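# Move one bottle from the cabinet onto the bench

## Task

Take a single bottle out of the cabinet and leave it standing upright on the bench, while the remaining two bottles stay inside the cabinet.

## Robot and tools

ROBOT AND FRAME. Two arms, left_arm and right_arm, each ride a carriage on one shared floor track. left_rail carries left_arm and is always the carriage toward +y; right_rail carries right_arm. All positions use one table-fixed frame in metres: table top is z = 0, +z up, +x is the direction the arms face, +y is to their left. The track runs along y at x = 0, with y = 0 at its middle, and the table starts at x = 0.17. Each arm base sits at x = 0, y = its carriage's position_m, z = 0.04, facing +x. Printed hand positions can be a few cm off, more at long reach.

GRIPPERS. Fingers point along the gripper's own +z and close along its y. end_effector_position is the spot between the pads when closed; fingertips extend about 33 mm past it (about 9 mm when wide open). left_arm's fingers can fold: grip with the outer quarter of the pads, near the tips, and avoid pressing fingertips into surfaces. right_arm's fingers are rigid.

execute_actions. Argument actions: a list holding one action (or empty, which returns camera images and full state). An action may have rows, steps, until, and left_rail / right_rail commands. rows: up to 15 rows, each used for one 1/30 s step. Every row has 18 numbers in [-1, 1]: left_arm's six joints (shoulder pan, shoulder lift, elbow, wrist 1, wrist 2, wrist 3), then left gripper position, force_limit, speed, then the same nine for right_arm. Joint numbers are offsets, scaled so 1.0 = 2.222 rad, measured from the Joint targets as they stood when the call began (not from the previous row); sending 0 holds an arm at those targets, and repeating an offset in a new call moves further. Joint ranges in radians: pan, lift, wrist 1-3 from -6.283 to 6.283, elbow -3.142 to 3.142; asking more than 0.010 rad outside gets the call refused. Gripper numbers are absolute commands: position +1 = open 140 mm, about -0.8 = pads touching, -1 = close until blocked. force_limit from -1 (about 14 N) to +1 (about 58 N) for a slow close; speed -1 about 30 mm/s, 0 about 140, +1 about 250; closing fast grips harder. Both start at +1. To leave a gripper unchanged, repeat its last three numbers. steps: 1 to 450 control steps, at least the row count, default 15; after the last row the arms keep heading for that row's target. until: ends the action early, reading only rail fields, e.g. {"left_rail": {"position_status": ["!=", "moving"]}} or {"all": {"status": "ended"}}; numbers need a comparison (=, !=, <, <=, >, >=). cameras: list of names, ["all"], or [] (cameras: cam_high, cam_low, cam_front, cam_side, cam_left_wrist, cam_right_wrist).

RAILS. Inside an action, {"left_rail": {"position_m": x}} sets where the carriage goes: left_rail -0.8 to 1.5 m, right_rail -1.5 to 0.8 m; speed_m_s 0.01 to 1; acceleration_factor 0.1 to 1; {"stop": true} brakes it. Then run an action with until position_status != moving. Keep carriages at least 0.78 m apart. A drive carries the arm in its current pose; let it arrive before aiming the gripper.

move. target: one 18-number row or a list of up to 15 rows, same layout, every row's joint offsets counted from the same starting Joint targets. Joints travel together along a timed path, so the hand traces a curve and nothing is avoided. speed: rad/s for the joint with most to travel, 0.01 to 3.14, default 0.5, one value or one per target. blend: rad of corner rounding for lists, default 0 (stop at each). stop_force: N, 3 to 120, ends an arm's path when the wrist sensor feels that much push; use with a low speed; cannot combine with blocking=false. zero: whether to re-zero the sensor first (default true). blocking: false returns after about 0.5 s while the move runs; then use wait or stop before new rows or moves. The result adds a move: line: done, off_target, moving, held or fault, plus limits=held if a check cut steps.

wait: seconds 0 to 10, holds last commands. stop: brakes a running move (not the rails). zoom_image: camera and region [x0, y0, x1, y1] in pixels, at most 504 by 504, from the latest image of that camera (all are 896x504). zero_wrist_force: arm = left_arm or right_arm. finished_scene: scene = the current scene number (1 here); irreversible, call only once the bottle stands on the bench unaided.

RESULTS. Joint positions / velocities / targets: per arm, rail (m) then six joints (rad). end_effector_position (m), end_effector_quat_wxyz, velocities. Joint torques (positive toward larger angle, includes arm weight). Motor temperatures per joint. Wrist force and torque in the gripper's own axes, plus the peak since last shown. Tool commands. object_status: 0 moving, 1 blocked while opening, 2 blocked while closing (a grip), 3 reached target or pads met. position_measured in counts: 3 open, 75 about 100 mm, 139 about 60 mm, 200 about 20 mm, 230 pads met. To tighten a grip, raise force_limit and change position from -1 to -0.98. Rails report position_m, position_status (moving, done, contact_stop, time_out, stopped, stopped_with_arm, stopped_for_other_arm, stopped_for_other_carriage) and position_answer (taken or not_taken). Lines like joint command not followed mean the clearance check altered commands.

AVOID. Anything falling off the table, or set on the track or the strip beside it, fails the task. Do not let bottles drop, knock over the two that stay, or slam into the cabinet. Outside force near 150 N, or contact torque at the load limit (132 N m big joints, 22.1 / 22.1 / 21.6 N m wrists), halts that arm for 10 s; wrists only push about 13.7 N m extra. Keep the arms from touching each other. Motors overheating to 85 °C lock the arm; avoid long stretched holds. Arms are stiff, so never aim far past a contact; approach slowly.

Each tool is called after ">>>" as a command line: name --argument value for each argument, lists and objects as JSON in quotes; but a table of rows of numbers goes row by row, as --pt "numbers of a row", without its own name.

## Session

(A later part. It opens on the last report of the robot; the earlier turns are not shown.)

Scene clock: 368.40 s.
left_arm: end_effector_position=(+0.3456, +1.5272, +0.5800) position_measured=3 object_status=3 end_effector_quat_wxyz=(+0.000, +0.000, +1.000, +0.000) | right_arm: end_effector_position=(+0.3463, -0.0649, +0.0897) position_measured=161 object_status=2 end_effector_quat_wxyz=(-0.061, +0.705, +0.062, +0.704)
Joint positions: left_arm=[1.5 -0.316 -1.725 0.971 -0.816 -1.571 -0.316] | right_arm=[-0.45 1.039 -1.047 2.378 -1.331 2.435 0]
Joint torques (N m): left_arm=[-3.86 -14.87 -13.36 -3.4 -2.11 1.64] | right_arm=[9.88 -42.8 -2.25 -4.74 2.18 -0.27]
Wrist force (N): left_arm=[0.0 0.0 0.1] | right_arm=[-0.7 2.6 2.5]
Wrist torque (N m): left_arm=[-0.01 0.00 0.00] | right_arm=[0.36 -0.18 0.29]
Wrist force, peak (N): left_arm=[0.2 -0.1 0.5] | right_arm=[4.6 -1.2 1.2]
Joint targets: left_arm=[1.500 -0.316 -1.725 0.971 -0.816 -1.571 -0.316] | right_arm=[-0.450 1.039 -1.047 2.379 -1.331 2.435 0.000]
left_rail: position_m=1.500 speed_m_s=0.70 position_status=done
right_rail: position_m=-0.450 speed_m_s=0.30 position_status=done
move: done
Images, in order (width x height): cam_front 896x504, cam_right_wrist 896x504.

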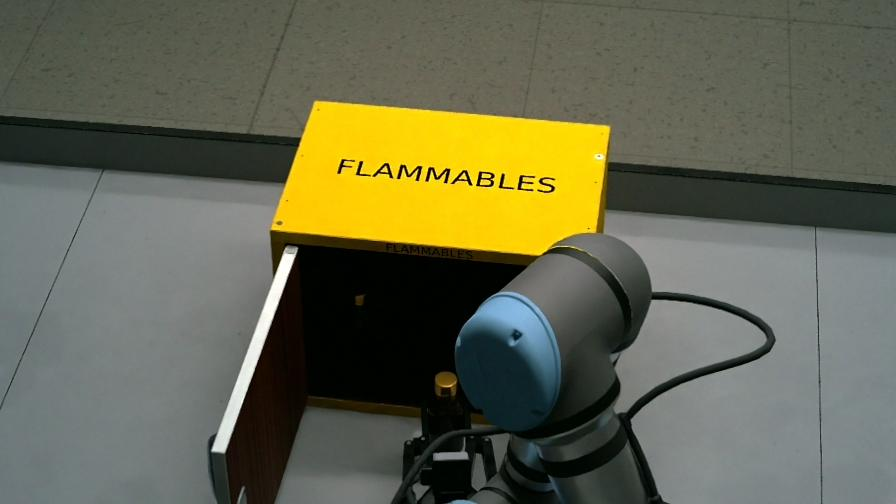

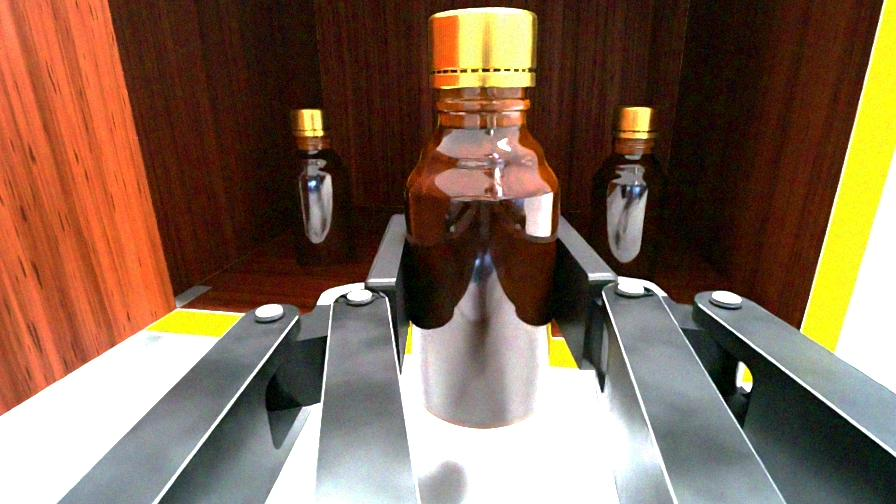

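>>> execute_actions --actions '[{"right_rail":{"position_m":-0.9,"speed_m_s":0.4,"acceleration_factor":0.3},"steps":150,"until":{"right_rail":{"position_status":["!=","moving"]}}}]'

>>> move --pt "0 0 0 0 0 0 1 1 1 -0.1423 0.0374 -0.1073 0.0855 -0.1422 0 -1 -0.5 -1" --pt "0 0 0 0 0 0 1 1 1 -0.1423 0.0713 -0.1099 0.0539 -0.1422 0 -1 -0.5 -1" --speed '[0.25,0.06]' --cameras '["cam_right_wrist","cam_front"]'

Scene clock: 377.03 s.
left_arm: end_effector_position=(+0.3456, +1.5272, +0.5800) position_measured=3 object_status=3 end_effector_quat_wxyz=(+0.000, +0.000, +1.000, +0.000) | right_arm: end_effector_position=(+0.3462, -0.5149, +0.0897) position_measured=161 object_status=2 end_effector_quat_wxyz=(-0.061, +0.705, +0.062, +0.704)
Joint positions: left_arm=[1.5 -0.316 -1.725 0.971 -0.816 -1.571 -0.316] | right_arm=[-0.9 1.039 -1.047 2.379 -1.331 2.435 0]
Joint torques (N m): left_arm=[-3.81 -14.94 -12.64 -3.35 -2.08 1.72] | right_arm=[3.85 -39.42 -7.33 0.7 1.32 -0.16]
Wrist force (N): left_arm=[0.0 0.0 0.1] | right_arm=[-0.9 2.8 2.4]
Wrist torque (N m): left_arm=[-0.01 0.00 0.00] | right_arm=[0.40 -0.15 0.29]
Wrist force, peak (N): left_arm=[0.0 -0.1 0.5] | right_arm=[-0.7 3.7 2.3]
Joint targets: left_arm=[1.500 -0.316 -1.725 0.971 -0.816 -1.571 -0.316] | right_arm=[-0.900 1.039 -1.047 2.379 -1.331 2.435 0.000]
Tool commands: left_gripper/position=+1.0 left_gripper/force_limit=+1.0 left_gripper/speed=+1.0 right_gripper/position=-1.0 right_gripper/force_limit=-0.5 right_gripper/speed=-1.0
left_rail: position_m=1.500 speed_m_s=0.70 position_status=done
right_rail: position_m=-0.900 speed_m_s=0.40 position_status=done

Scene clock: 380.50 s.
left_arm: end_effector_position=(+0.3456, +1.5272, +0.5800) position_measured=3 object_status=3 end_effector_quat_wxyz=(+0.000, +0.000, +1.000, +0.000) | right_arm: end_effector_position=(+0.5102, -0.4880, +0.0520) position_measured=161 object_status=2 end_effector_quat_wxyz=(-0.054, +0.714, +0.069, +0.694) end_effector_velocity=(+0.000, +0.000, -0.001) end_effector_angular_velocity=(+0.002, -0.001, +0.000)
Joint positions: left_arm=[1.5 -0.316 -1.725 0.971 -0.816 -1.571 -0.316] | right_arm=[-0.9 0.723 -0.889 2.134 -1.211 2.119 0]
Joint velocities: left_arm=[within noise] | right_arm=[0 -0.001 0.003 0 -0.005 -0.001 0.001]
Joint torques (N m): left_arm=[-4.23 -14.94 -12.57 -3.48 -2.11 1.62] | right_arm=[-7.65 -31.13 -16.59 -5.92 -2.35 -0.03]
Wrist force (N): left_arm=[-0.1 0.1 0.0] | right_arm=[-0.6 2.6 2.3]
Wrist torque (N m): left_arm=[0.01 0.02 0.01] | right_arm=[0.36 -0.19 0.29]
Wrist force, peak (N): left_arm=[0.4 -0.3 0.1] | right_arm=[-0.8 2.6 3.7]
Joint targets: left_arm=[1.500 -0.316 -1.725 0.971 -0.816 -1.571 -0.316] | right_arm=[-0.900 0.723 -0.889 2.134 -1.211 2.119 0.000]
left_rail: position_m=1.500 speed_m_s=0.70 position_status=done
right_rail: position_m=-0.900 speed_m_s=0.40 position_status=done
move: done
Images, in order (width x height): cam_front 896x504, cam_right_wrist 896x504.

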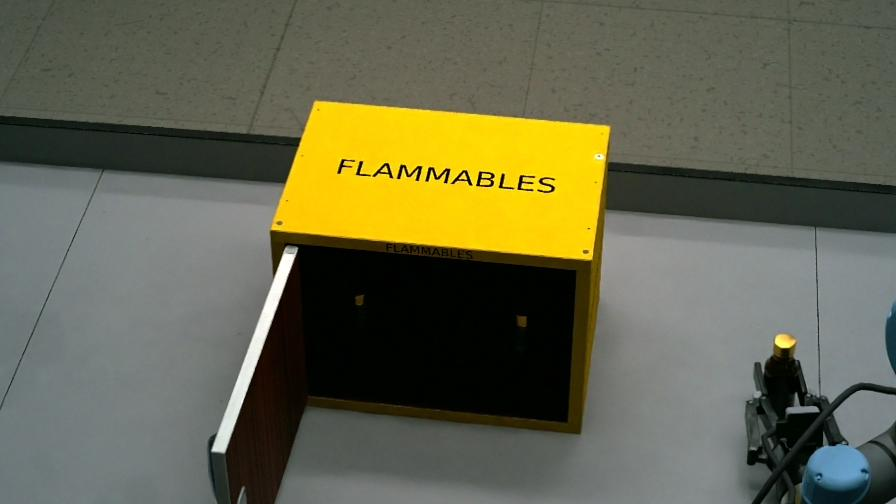

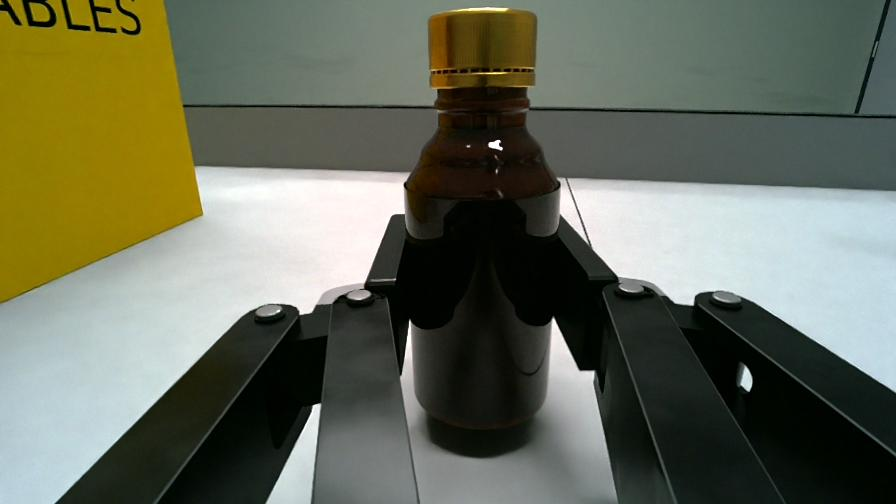

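Lower with touch stop.

>>> move --target '[0,0,0,0,0,0,1,1,1,0,0.0155,-0.002,-0.0135,0,0,-1,-0.5,-1]' --speed 0.02 --stop_force 4 --cameras '["cam_right_wrist"]'

Scene clock: 384.63 s.
left_arm: end_effector_position=(+0.3456, +1.5272, +0.5800) position_measured=3 object_status=3 end_effector_quat_wxyz=(+0.000, +0.000, +1.000, +0.000) | right_arm: end_effector_position=(+0.5102, -0.4880, +0.0426) position_measured=161 object_status=2 end_effector_quat_wxyz=(-0.054, +0.714, +0.069, +0.694)
Joint positions: left_arm=[1.5 -0.316 -1.725 0.971 -0.816 -1.571 -0.316] | right_arm=[-0.9 0.723 -0.864 2.131 -1.232 2.119 0]
Joint torques (N m): left_arm=[-4.4 -15.39 -12.6 -3.36 -2.16 1.67] | right_arm=[-5.2 -48.98 -2.71 1.01 -2.22 -0.12]
Wrist force (N): left_arm=[0.0 -0.1 0.1] | right_arm=[2.6 2.6 2.7]
Wrist torque (N m): left_arm=[-0.03 0.00 0.00] | right_arm=[0.38 -0.14 0.34]
Wrist force, peak (N): left_arm=[0.1 -0.4 0.2] | right_arm=[7.5 2.6 1.7]
Joint targets: left_arm=[1.500 -0.316 -1.725 0.971 -0.816 -1.571 -0.316] | right_arm=[-0.900 0.723 -0.864 2.131 -1.232 2.119 0.000]
left_rail: position_m=1.500 speed_m_s=0.70 position_status=done
right_rail: position_m=-0.900 speed_m_s=0.40 position_status=done
move: contact (right_arm)
Images, in order (width x height): cam_right_wrist 896x504.

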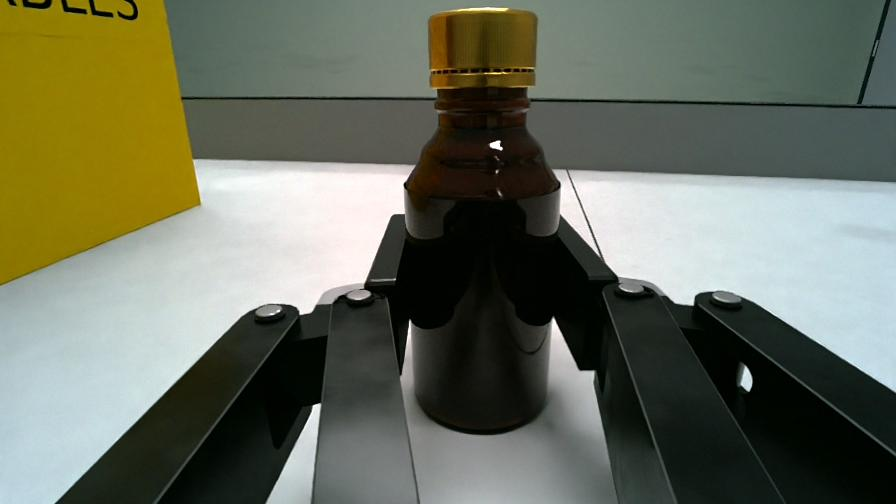

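>>> execute_actions --actions '[{"rows":[[0,0,0,0,0,0,1,1,1,0,0,0,0,0,0,0.25,-1,-1]],"steps":45}]'

>>> move --pt "0 0 0 0 0 0 1 1 1 0.0637 -0.0288 0.0672 -0.0385 0.0639 0 0.25 -1 -1" --pt "0 0 0 0 0 0 1 1 1 0.1423 -0.0377 0.1080 -0.0703 0.1424 0 0.25 -1 -1" --speed 0.2 --blend '[0.05,0]' --cameras '["cam_right_wrist","cam_front"]'

Scene clock: 392.67 s.
left_arm: end_effector_position=(+0.3456, +1.5272, +0.5800) position_measured=3 object_status=3 end_effector_quat_wxyz=(+0.000, +0.000, +1.000, +0.000) | right_arm: end_effector_position=(+0.5102, -0.4880, +0.0426) position_measured=98 object_status=3 end_effector_quat_wxyz=(-0.054, +0.714, +0.069, +0.694)
Joint positions: left_arm=[1.5 -0.316 -1.725 0.971 -0.816 -1.571 -0.316] | right_arm=[-0.9 0.723 -0.864 2.131 -1.232 2.119 0]
Joint torques (N m): left_arm=[-4.2 -14.66 -12.27 -3.52 -2.1 1.67] | right_arm=[-5.02 -48.71 -10.98 -1.36 -2.23 -0.12]
Wrist force (N): left_arm=[0.1 0.0 0.0] | right_arm=[2.2 2.6 2.2]
Wrist torque (N m): left_arm=[-0.02 -0.02 0.00] | right_arm=[0.36 -0.23 0.30]
Wrist force, peak (N): left_arm=[-0.1 -0.1 0.5] | right_arm=[3.4 2.6 2.8]
Joint targets: left_arm=[1.500 -0.316 -1.725 0.971 -0.816 -1.571 -0.316] | right_arm=[-0.900 0.723 -0.864 2.131 -1.232 2.119 0.000]
left_rail: position_m=1.500 speed_m_s=0.70 position_status=done
right_rail: position_m=-0.900 speed_m_s=0.40 position_status=done

Scene clock: 394.83 s.
left_arm: end_effector_position=(+0.3456, +1.5272, +0.5800) position_measured=3 object_status=3 end_effector_quat_wxyz=(+0.000, +0.000, +1.000, +0.000) | right_arm: end_effector_position=(+0.3446, -0.5179, +0.0531) position_measured=98 object_status=3 end_effector_quat_wxyz=(-0.052, +0.711, +0.072, +0.697)
Joint positions: left_arm=[1.5 -0.316 -1.725 0.971 -0.816 -1.571 -0.316] | right_arm=[-0.9 1.039 -0.948 2.371 -1.389 2.435 0]
Joint torques (N m): left_arm=[-4.84 -14.99 -11.88 -3.44 -2.11 1.61] | right_arm=[8.19 -42.71 1.56 -4.54 2.6 -0.05]
Wrist force (N): left_arm=[0.0 0.0 0.3] | right_arm=[2.2 2.7 2.3]
Wrist torque (N m): left_arm=[-0.01 0.01 0.00] | right_arm=[0.39 -0.22 0.29]
Wrist force, peak (N): left_arm=[0.2 -0.4 0.1] | right_arm=[2.2 3.2 3.5]
Joint targets: left_arm=[1.500 -0.316 -1.725 0.971 -0.816 -1.571 -0.316] | right_arm=[-0.900 1.039 -0.948 2.371 -1.389 2.436 0.000]
left_rail: position_m=1.500 speed_m_s=0.70 position_status=done
right_rail: position_m=-0.900 speed_m_s=0.40 position_status=done
move: done
Images, in order (width x height): cam_front 896x504, cam_right_wrist 896x504.

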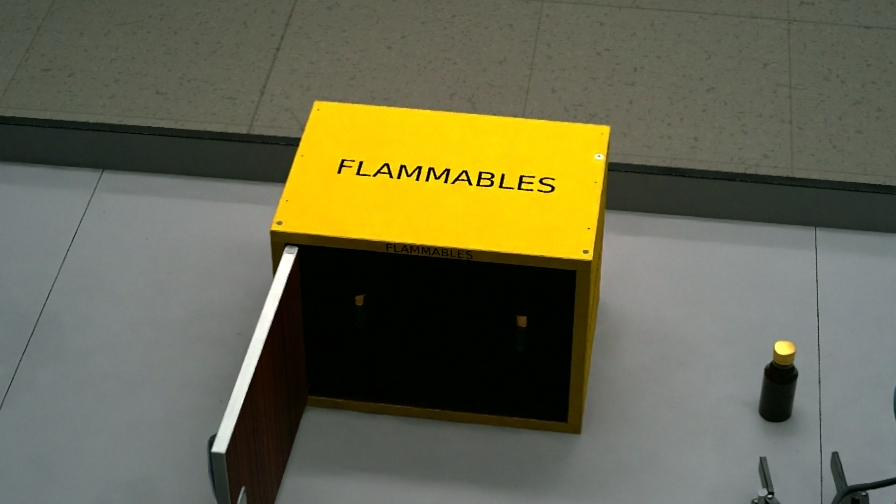

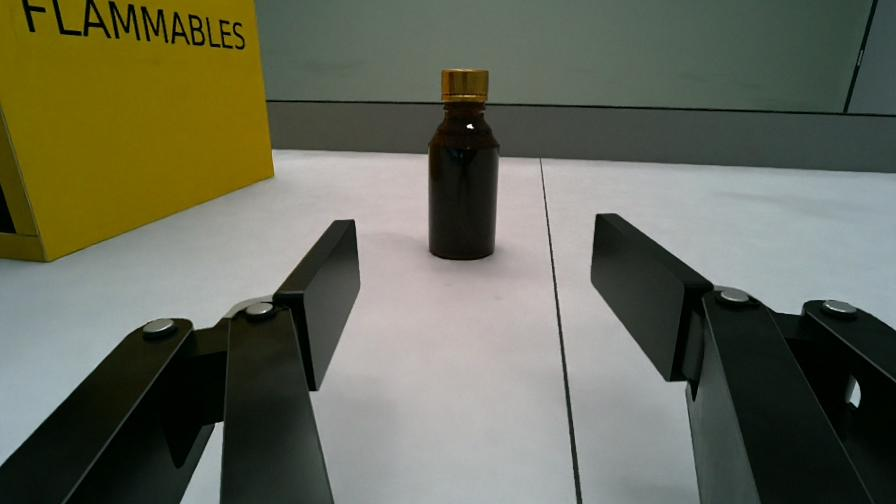

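>>> move --target '[0,0,0,0,0,0,1,1,1,0,-0.3283,-0.1036,0.4166,0,0,-1,-1,0]' --speed 0.6

>>> move --target '[0,0,0,0,0,0,1,1,1,-0.0086,0.1161,-0.2894,0.5268,-0.1946,0,-1,-1,0]' --speed 0.8

>>> move --target '[0,0,0,0,0,0,1,1,1,-0.0086,0.1161,-0.2894,0.5268,-0.1946,0,-1,-1,0]' --speed 0.8

>>> execute_actions --actions '[{"right_rail":{"position_m":-0.2,"speed_m_s":0.5,"acceleration_factor":0.5},"steps":150,"until":{"right_rail":{"position_status":["!=","moving"]}}}]' --cameras '["cam_front","cam_side","cam_right_wrist"]'

Scene clock: 430.57 s.
left_arm: end_effector_position=(+0.3456, +1.5272, +0.5800) position_measured=3 object_status=3 end_effector_quat_wxyz=(+0.000, +0.000, +1.000, +0.000) | right_arm: end_effector_position=(+0.3463, -0.5149, +0.3498) position_measured=233 object_status=3 end_effector_quat_wxyz=(-0.061, +0.705, +0.062, +0.704)
Joint positions: left_arm=[1.5 -0.316 -1.725 0.971 -0.816 -1.571 -0.316] | right_arm=[-0.9 1.039 -1.677 2.141 -0.463 2.436 0]
Joint torques (N m): left_arm=[-4.51 -15.22 -11.66 -3.47 -2.16 1.64] | right_arm=[8.67 -28.98 -26.39 1.22 0.74 -0.11]
Wrist force (N): left_arm=[0.2 -0.1 0.3] | right_arm=[2.1 2.6 2.5]
Wrist torque (N m): left_arm=[-0.04 -0.03 0.00] | right_arm=[0.35 -0.22 0.27]
Wrist force, peak (N): left_arm=[0.2 -0.4 0.2] | right_arm=[3.7 3.0 2.4]
Joint targets: left_arm=[1.500 -0.316 -1.725 0.971 -0.816 -1.571 -0.316] | right_arm=[-0.900 1.039 -1.677 2.141 -0.463 2.436 0.000]
left_rail: position_m=1.500 speed_m_s=0.70 position_status=done
right_rail: position_m=-0.900 speed_m_s=0.40 position_status=done
move: done

Scene clock: 432.80 s.
left_arm: end_effector_position=(+0.3456, +1.5272, +0.5800) position_measured=3 object_status=3 end_effector_quat_wxyz=(+0.000, +0.000, +1.000, +0.000) | right_arm: end_effector_position=(+0.3031, -0.4005, +0.3215) position_measured=233 object_status=3 end_effector_quat_wxyz=(-0.009, +0.828, +0.369, +0.423)
Joint positions: left_arm=[1.5 -0.316 -1.725 0.971 -0.816 -1.571 -0.316] | right_arm=[-0.9 1.02 -1.419 1.498 0.707 2.003 0]
Joint torques (N m): left_arm=[-4.71 -14.84 -12.24 -3.43 -2.05 1.6] | right_arm=[-5.86 -16.85 -27.73 3.43 -1.55 -0.08]
Wrist force (N): left_arm=[0.2 -0.1 0.1] | right_arm=[1.6 2.3 1.9]
Wrist torque (N m): left_arm=[-0.03 -0.03 0.01] | right_arm=[0.42 -0.23 0.17]
Wrist force, peak (N): left_arm=[0.5 0.0 0.4] | right_arm=[1.7 4.2 2.3]
Joint targets: left_arm=[1.500 -0.316 -1.725 0.971 -0.816 -1.571 -0.316] | right_arm=[-0.900 1.020 -1.419 1.498 0.708 2.003 0.000]
left_rail: position_m=1.500 speed_m_s=0.70 position_status=done
right_rail: position_m=-0.900 speed_m_s=0.40 position_status=done
move: done

Scene clock: 435.03 s.
left_arm: end_effector_position=(+0.3456, +1.5272, +0.5800) position_measured=3 object_status=3 end_effector_quat_wxyz=(+0.000, +0.000, +1.000, +0.000) | right_arm: end_effector_position=(+0.1268, -0.4548, +0.3996) position_measured=233 object_status=3 end_effector_quat_wxyz=(+0.000, +0.877, +0.480, +0.000)
Joint positions: left_arm=[1.5 -0.316 -1.725 0.971 -0.816 -1.571 -0.316] | right_arm=[-0.9 1.001 -1.161 0.855 1.878 1.571 0]
Joint torques (N m): left_arm=[-4.46 -14.97 -11.98 -3.47 -2.01 1.69] | right_arm=[-6.24 -24.48 -25.26 5.98 -2.66 0.04]
Wrist force (N): left_arm=[0.1 0.1 0.2] | right_arm=[1.0 2.1 0.9]
Wrist torque (N m): left_arm=[0.02 -0.02 0.01] | right_arm=[0.47 -0.23 -0.02]
Wrist force, peak (N): left_arm=[0.1 -0.4 0.2] | right_arm=[1.3 3.3 0.9]
Joint targets: left_arm=[1.500 -0.316 -1.725 0.971 -0.816 -1.571 -0.316] | right_arm=[-0.900 1.001 -1.161 0.855 1.878 1.571 0.000]
left_rail: position_m=1.500 speed_m_s=0.70 position_status=done
right_rail: position_m=-0.900 speed_m_s=0.40 position_status=done
move: done

Scene clock: 437.27 s.
left_arm: end_effector_position=(+0.3456, +1.5272, +0.5800) position_measured=3 object_status=3 end_effector_quat_wxyz=(+0.000, +0.000, +1.000, +0.000) | right_arm: end_effector_position=(+0.1267, +0.2451, +0.3996) position_measured=233 object_status=3 end_effector_quat_wxyz=(+0.000, +0.877, +0.480, +0.000)
Joint positions: left_arm=[1.5 -0.316 -1.725 0.971 -0.816 -1.571 -0.316] | right_arm=[-0.2 1.001 -1.161 0.855 1.878 1.571 0]
Joint torques (N m): left_arm=[-5.02 -14.98 -11.88 -3.51 -2.09 1.65] | right_arm=[5.06 -47.17 -23.39 5.13 -1.23 -0.13]
Wrist force (N): left_arm=[0.2 0.0 0.3] | right_arm=[1.1 2.5 0.7]
Wrist torque (N m): left_arm=[-0.01 -0.04 0.01] | right_arm=[0.55 -0.26 -0.02]
Wrist force, peak (N): left_arm=[0.3 -0.1 0.3] | right_arm=[-0.9 3.5 0.5]
Joint targets: left_arm=[1.500 -0.316 -1.725 0.971 -0.816 -1.571 -0.316] | right_arm=[-0.200 1.001 -1.161 0.855 1.878 1.571 0.000]
Tool commands: left_gripper/position=+1.0 left_gripper/force_limit=+1.0 left_gripper/speed=+1.0 right_gripper/position=-1.0 right_gripper/force_limit=-1.0 right_gripper/speed=+0.0
left_rail: position_m=1.500 speed_m_s=0.70 position_status=done
right_rail: position_m=-0.200 speed_m_s=0.50 position_status=done
Images, in order (width x height): cam_front 896x504, cam_side 896x504, cam_right_wrist 896x504.

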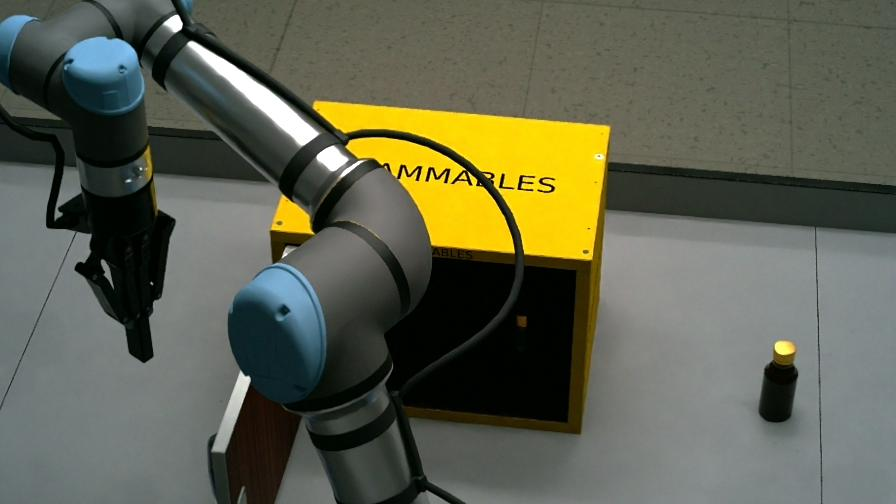

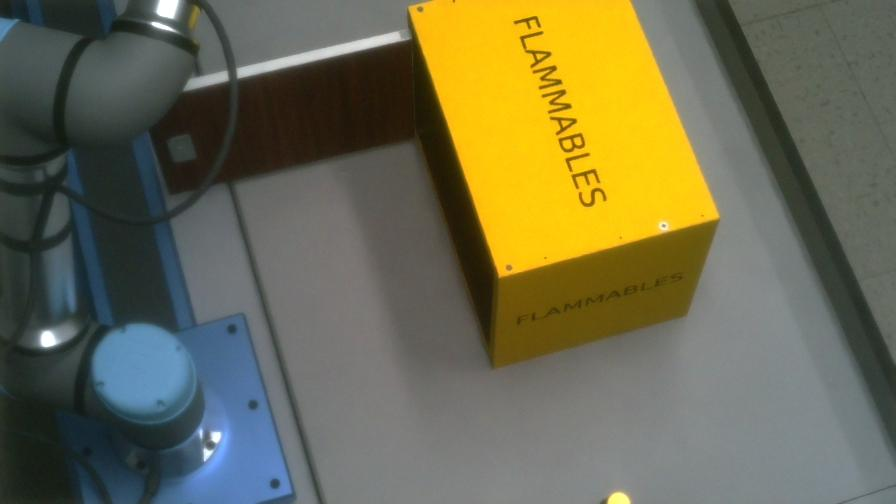

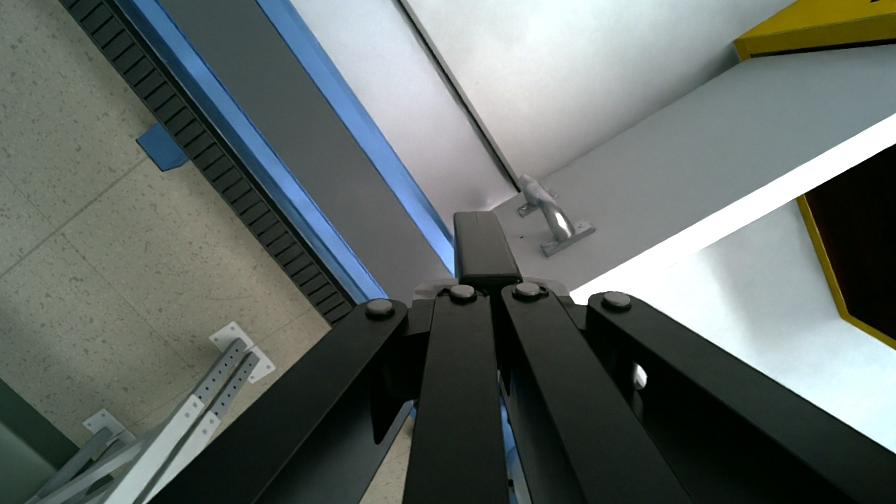

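>>> move --pt "0 0 0 0 0 0 1 1 1 0 -0.0173 0.2155 -0.1988 0 0 -1 -1 0" --pt "0 0 0 0 0 0 1 1 1 -0.0506 -0.1042 0.3282 -0.2245 0 0 -1 -1 0" --pt "0 0 0 0 0 0 1 1 1 -0.1401 -0.1903 0.4221 -0.2324 0 0 -1 -1 0" --pt "0 0 0 0 0 0 1 1 1 -0.2895 -0.2565 0.4820 -0.2260 0 0 -1 -1 0" --pt "0 0 0 0 0 0 1 1 1 -0.4534 -0.2723 0.4947 -0.2230 0 0 -1 -1 0" --speed '[0.4,0.15,0.25,0.35,0.35]' --blend '[0.02,0.05,0.05,0.05,0]' --stop_force 40 --cameras '["cam_front","cam_side"]'

Scene clock: 450.23 s.
left_arm: end_effector_position=(+0.3456, +1.5272, +0.5800) position_measured=3 object_status=3 end_effector_quat_wxyz=(+0.000, +0.000, +1.000, +0.000) | right_arm: end_effector_position=(+0.2040, -0.0679, +0.2350) position_measured=233 object_status=3 end_effector_quat_wxyz=(+0.000, +1.000, -0.003, +0.000)
Joint positions: left_arm=[1.5 -0.316 -1.725 0.971 -0.816 -1.571 -0.316] | right_arm=[-0.2 -0.006 -1.766 1.954 1.383 1.571 0]
Joint torques (N m): left_arm=[-5.1 -14.96 -10.97 -3.6 -2.09 1.66] | right_arm=[-7.07 -21.26 -13.06 5.55 2.12 0.01]
Wrist force (N): left_arm=[0.1 0.0 0.1] | right_arm=[-0.6 0.2 0.9]
Wrist torque (N m): left_arm=[0.00 -0.01 0.01] | right_arm=[0.40 -0.12 -0.01]
Wrist force, peak (N): left_arm=[0.3 -0.3 0.3] | right_arm=[5.5 0.6 0.3]
Joint targets: left_arm=[1.500 -0.316 -1.725 0.971 -0.816 -1.571 -0.316] | right_arm=[-0.200 -0.006 -1.766 1.954 1.383 1.571 0.000]
left_rail: position_m=1.500 speed_m_s=0.70 position_status=done
right_rail: position_m=-0.200 speed_m_s=0.50 position_status=done
move: done
Images, in order (width x height): cam_front 896x504, cam_side 896x504.

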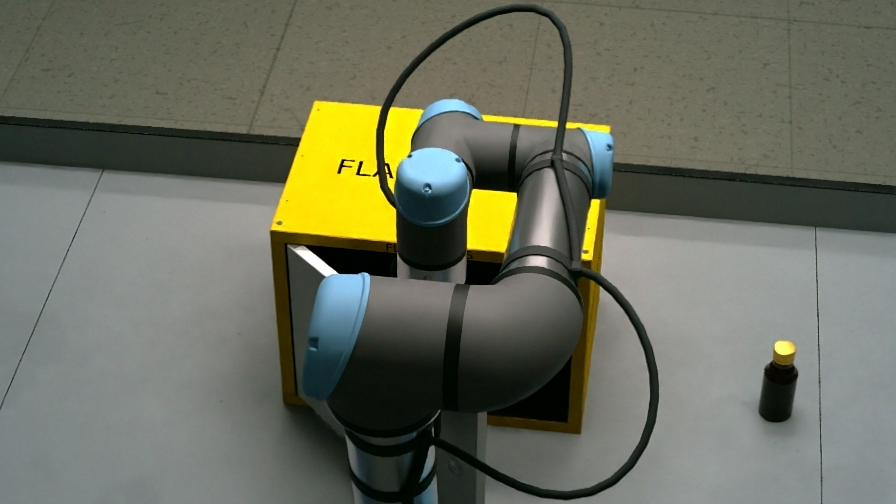

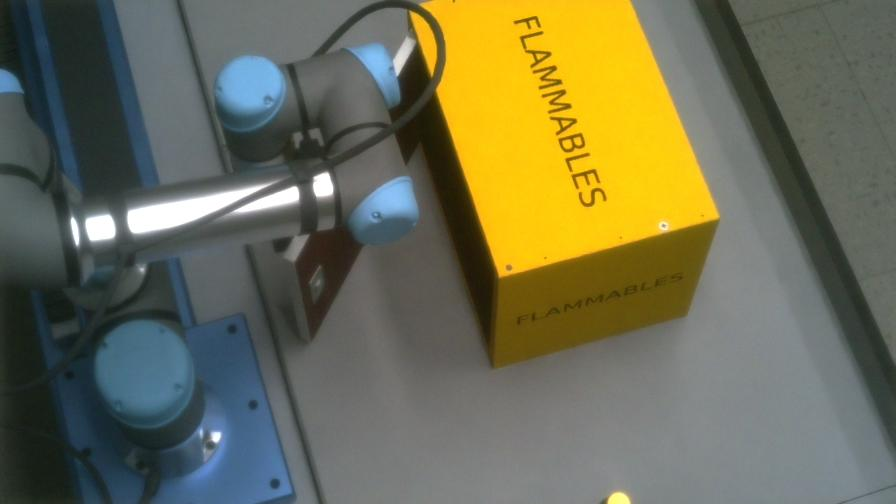

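>>> move --pt "0 0 0 0 0 0 1 1 1 -0.0959 0.0449 -0.0376 -0.0072 0 0 -1 -1 0" --pt "0 0 0 0 0 0 1 1 1 -0.1236 0.1232 -0.1152 -0.0080 0 0 -1 -1 0" --speed 0.2 --blend '[0.05,0]' --stop_force 40

>>> move --target '[0,0,0,0,0,0,1,1,1,0.0105,0.0980,-0.1182,0.0202,0,0,-1,-1,0]' --speed 0.1 --stop_force 18 --cameras '["cam_front","cam_side","cam_right_wrist"]'

Scene clock: 456.73 s.
left_arm: end_effector_position=(+0.3456, +1.5272, +0.5800) position_measured=3 object_status=3 end_effector_quat_wxyz=(+0.000, +0.000, +1.000, +0.000) | right_arm: end_effector_position=(+0.3421, -0.1599, +0.2350) position_measured=233 object_status=3 end_effector_quat_wxyz=(+0.000, +0.990, -0.140, +0.000)
Joint positions: left_arm=[1.5 -0.316 -1.725 0.971 -0.816 -1.571 -0.316] | right_arm=[-0.2 -0.281 -1.493 1.698 1.365 1.571 0]
Joint torques (N m): left_arm=[-5.62 -15.06 -10.48 -3.4 -2.13 1.66] | right_arm=[-8.53 -10.59 -26.57 -0.78 1.95 -0.1]
Wrist force (N): left_arm=[0.2 -0.1 -0.1] | right_arm=[-1.8 0.9 -0.4]
Wrist torque (N m): left_arm=[-0.03 -0.04 0.00] | right_arm=[0.55 -0.27 -0.04]
Wrist force, peak (N): left_arm=[0.0 -0.1 0.5] | right_arm=[-1.6 1.7 1.8]
Joint targets: left_arm=[1.500 -0.316 -1.725 0.971 -0.816 -1.571 -0.316] | right_arm=[-0.200 -0.281 -1.493 1.698 1.365 1.571 0.000]
left_rail: position_m=1.500 speed_m_s=0.70 position_status=done
right_rail: position_m=-0.200 speed_m_s=0.50 position_status=done
move: done

Scene clock: 460.13 s.
left_arm: end_effector_position=(+0.3456, +1.5272, +0.5800) position_measured=3 object_status=3 end_effector_quat_wxyz=(+0.000, +0.000, +1.000, +0.000) | right_arm: end_effector_position=(+0.4169, -0.1735, +0.2365) position_measured=233 object_status=3 end_effector_quat_wxyz=(+0.000, +0.992, -0.130, +0.000)
Joint positions: left_arm=[1.5 -0.316 -1.725 0.971 -0.816 -1.571 -0.316] | right_arm=[-0.2 -0.261 -1.312 1.48 1.402 1.571 0]
Joint torques (N m): left_arm=[-5.15 -15.03 -10.55 -3.53 -2.18 1.62] | right_arm=[-6.57 -41.95 -12.96 2.26 1.91 -0.12]
Wrist force (N): left_arm=[0.1 0.0 0.1] | right_arm=[-1.0 1.9 0.5]
Wrist torque (N m): left_arm=[0.00 -0.02 0.00] | right_arm=[0.39 -0.09 -0.08]
Wrist force, peak (N): left_arm=[0.2 -0.2 0.5] | right_arm=[-26.1 3.3 -0.5]
Joint targets: left_arm=[1.500 -0.316 -1.725 0.971 -0.816 -1.571 -0.316] | right_arm=[-0.200 -0.261 -1.312 1.480 1.402 1.571 0.000]
left_rail: position_m=1.500 speed_m_s=0.70 position_status=done
right_rail: position_m=-0.200 speed_m_s=0.50 position_status=done
move: contact (right_arm); right_arm: the elbow is farthest, 0.045 rad from its target
Images, in order (width x height): cam_front 896x504, cam_side 896x504, cam_right_wrist 896x504.

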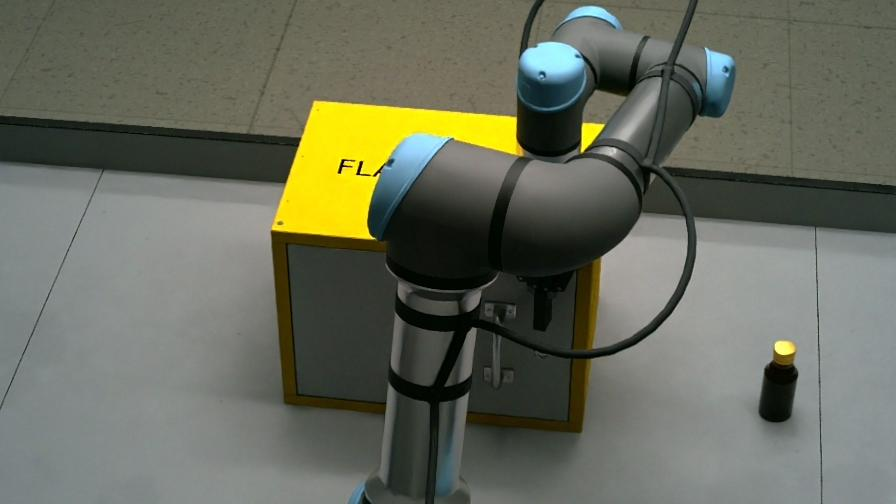

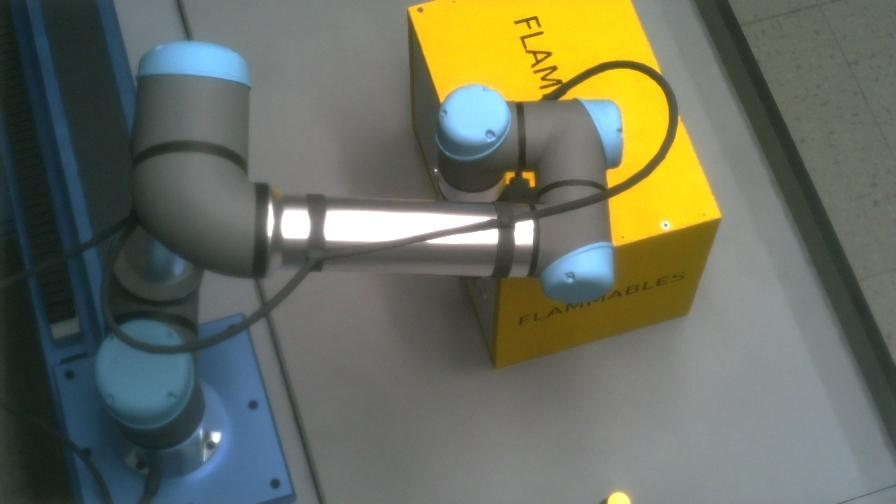

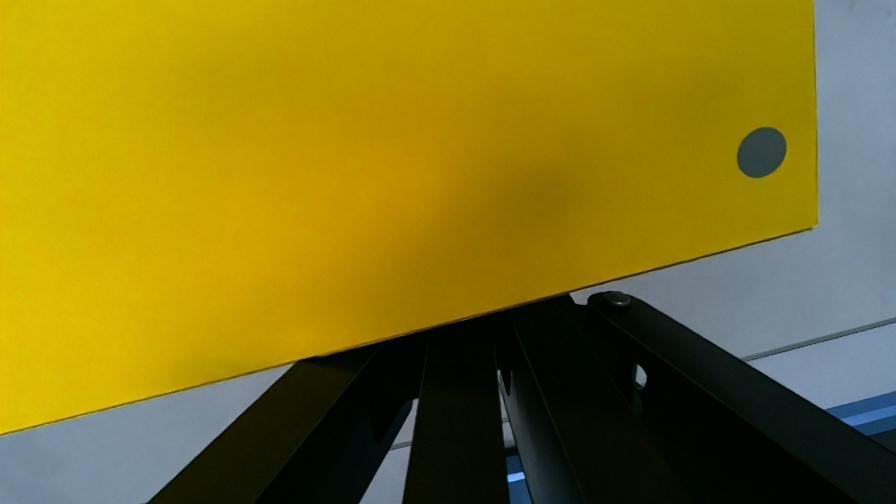

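>>> move --target '[0,0,0,0,0,0,1,1,1,-0.009,-0.0815,0.098,-0.0167,0,0,-1,-1,0]' --speed 0.3 --cameras '["cam_front","cam_side"]'

>>> zoom_image --camera "cam_front" --region '[450, 220, 830, 450]'

Scene clock: 464.13 s.
left_arm: end_effector_position=(+0.3456, +1.5272, +0.5800) position_measured=3 object_status=3 end_effector_quat_wxyz=(+0.000, +0.000, +1.000, +0.000) | right_arm: end_effector_position=(+0.3422, -0.1601, +0.2352) position_measured=233 object_status=3 end_effector_quat_wxyz=(+0.000, +0.990, -0.140, +0.000)
Joint positions: left_arm=[1.5 -0.316 -1.725 0.971 -0.816 -1.571 -0.316] | right_arm=[-0.2 -0.281 -1.493 1.697 1.365 1.571 0]
Joint torques (N m): left_arm=[-5.37 -15.32 -10.6 -3.45 -2.2 1.72] | right_arm=[-6.8 -36.74 -14.44 0 2.13 -0.16]
Wrist force (N): left_arm=[0.1 -0.1 0.3] | right_arm=[1.1 2.0 1.2]
Wrist torque (N m): left_arm=[-0.03 -0.01 0.00] | right_arm=[0.42 -0.26 -0.01]
Wrist force, peak (N): left_arm=[0.2 -0.2 0.3] | right_arm=[2.0 2.2 1.4]
Joint targets: left_arm=[1.500 -0.316 -1.725 0.971 -0.816 -1.571 -0.316] | right_arm=[-0.200 -0.281 -1.493 1.698 1.365 1.571 0.000]
left_rail: position_m=1.500 speed_m_s=0.70 position_status=done
right_rail: position_m=-0.200 speed_m_s=0.50 position_status=done
move: done
Images, in order (width x height): cam_front 896x504, cam_side 896x504.

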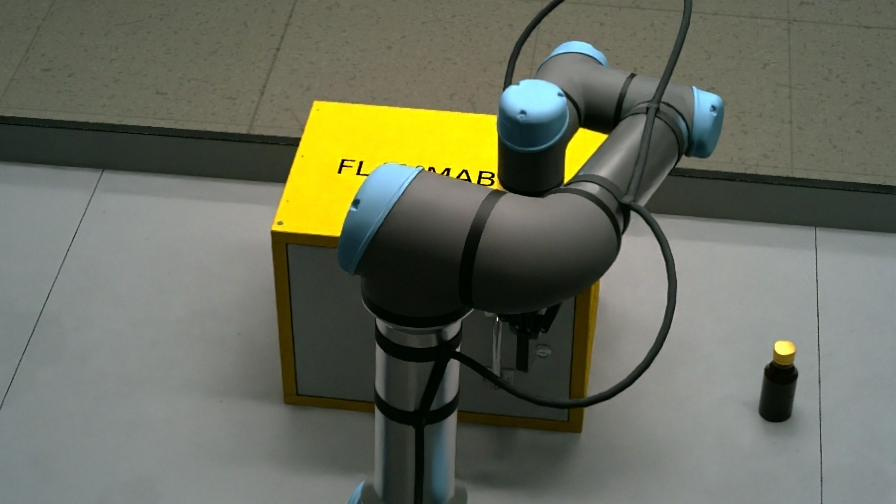

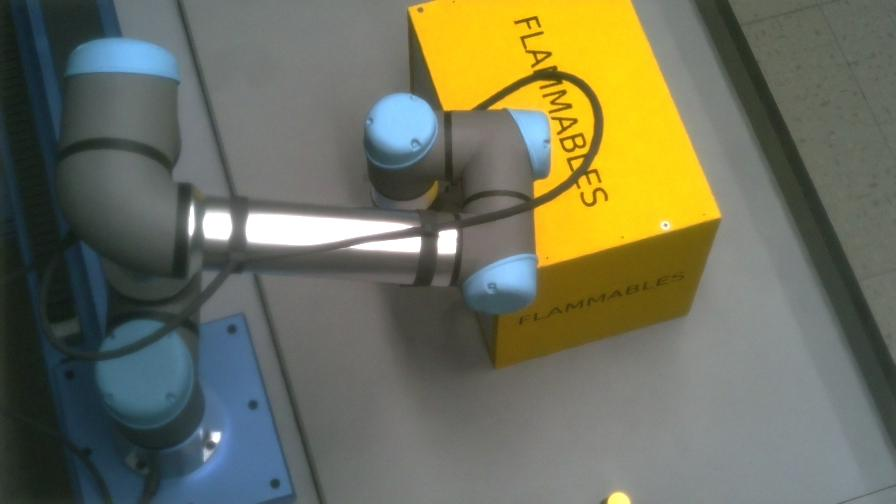

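Scaled by 1.326 from the camera's 896x504 image, which has a finer 1280x720 frame.

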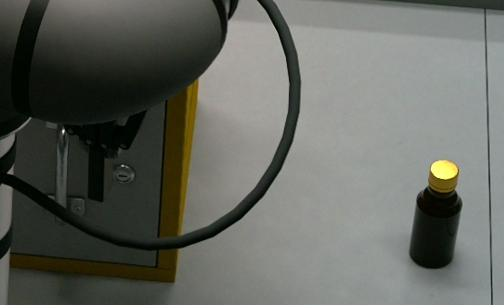

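Closed, bottle standing.

>>> finished_scene --scene 1

The scene is finished: the task was done.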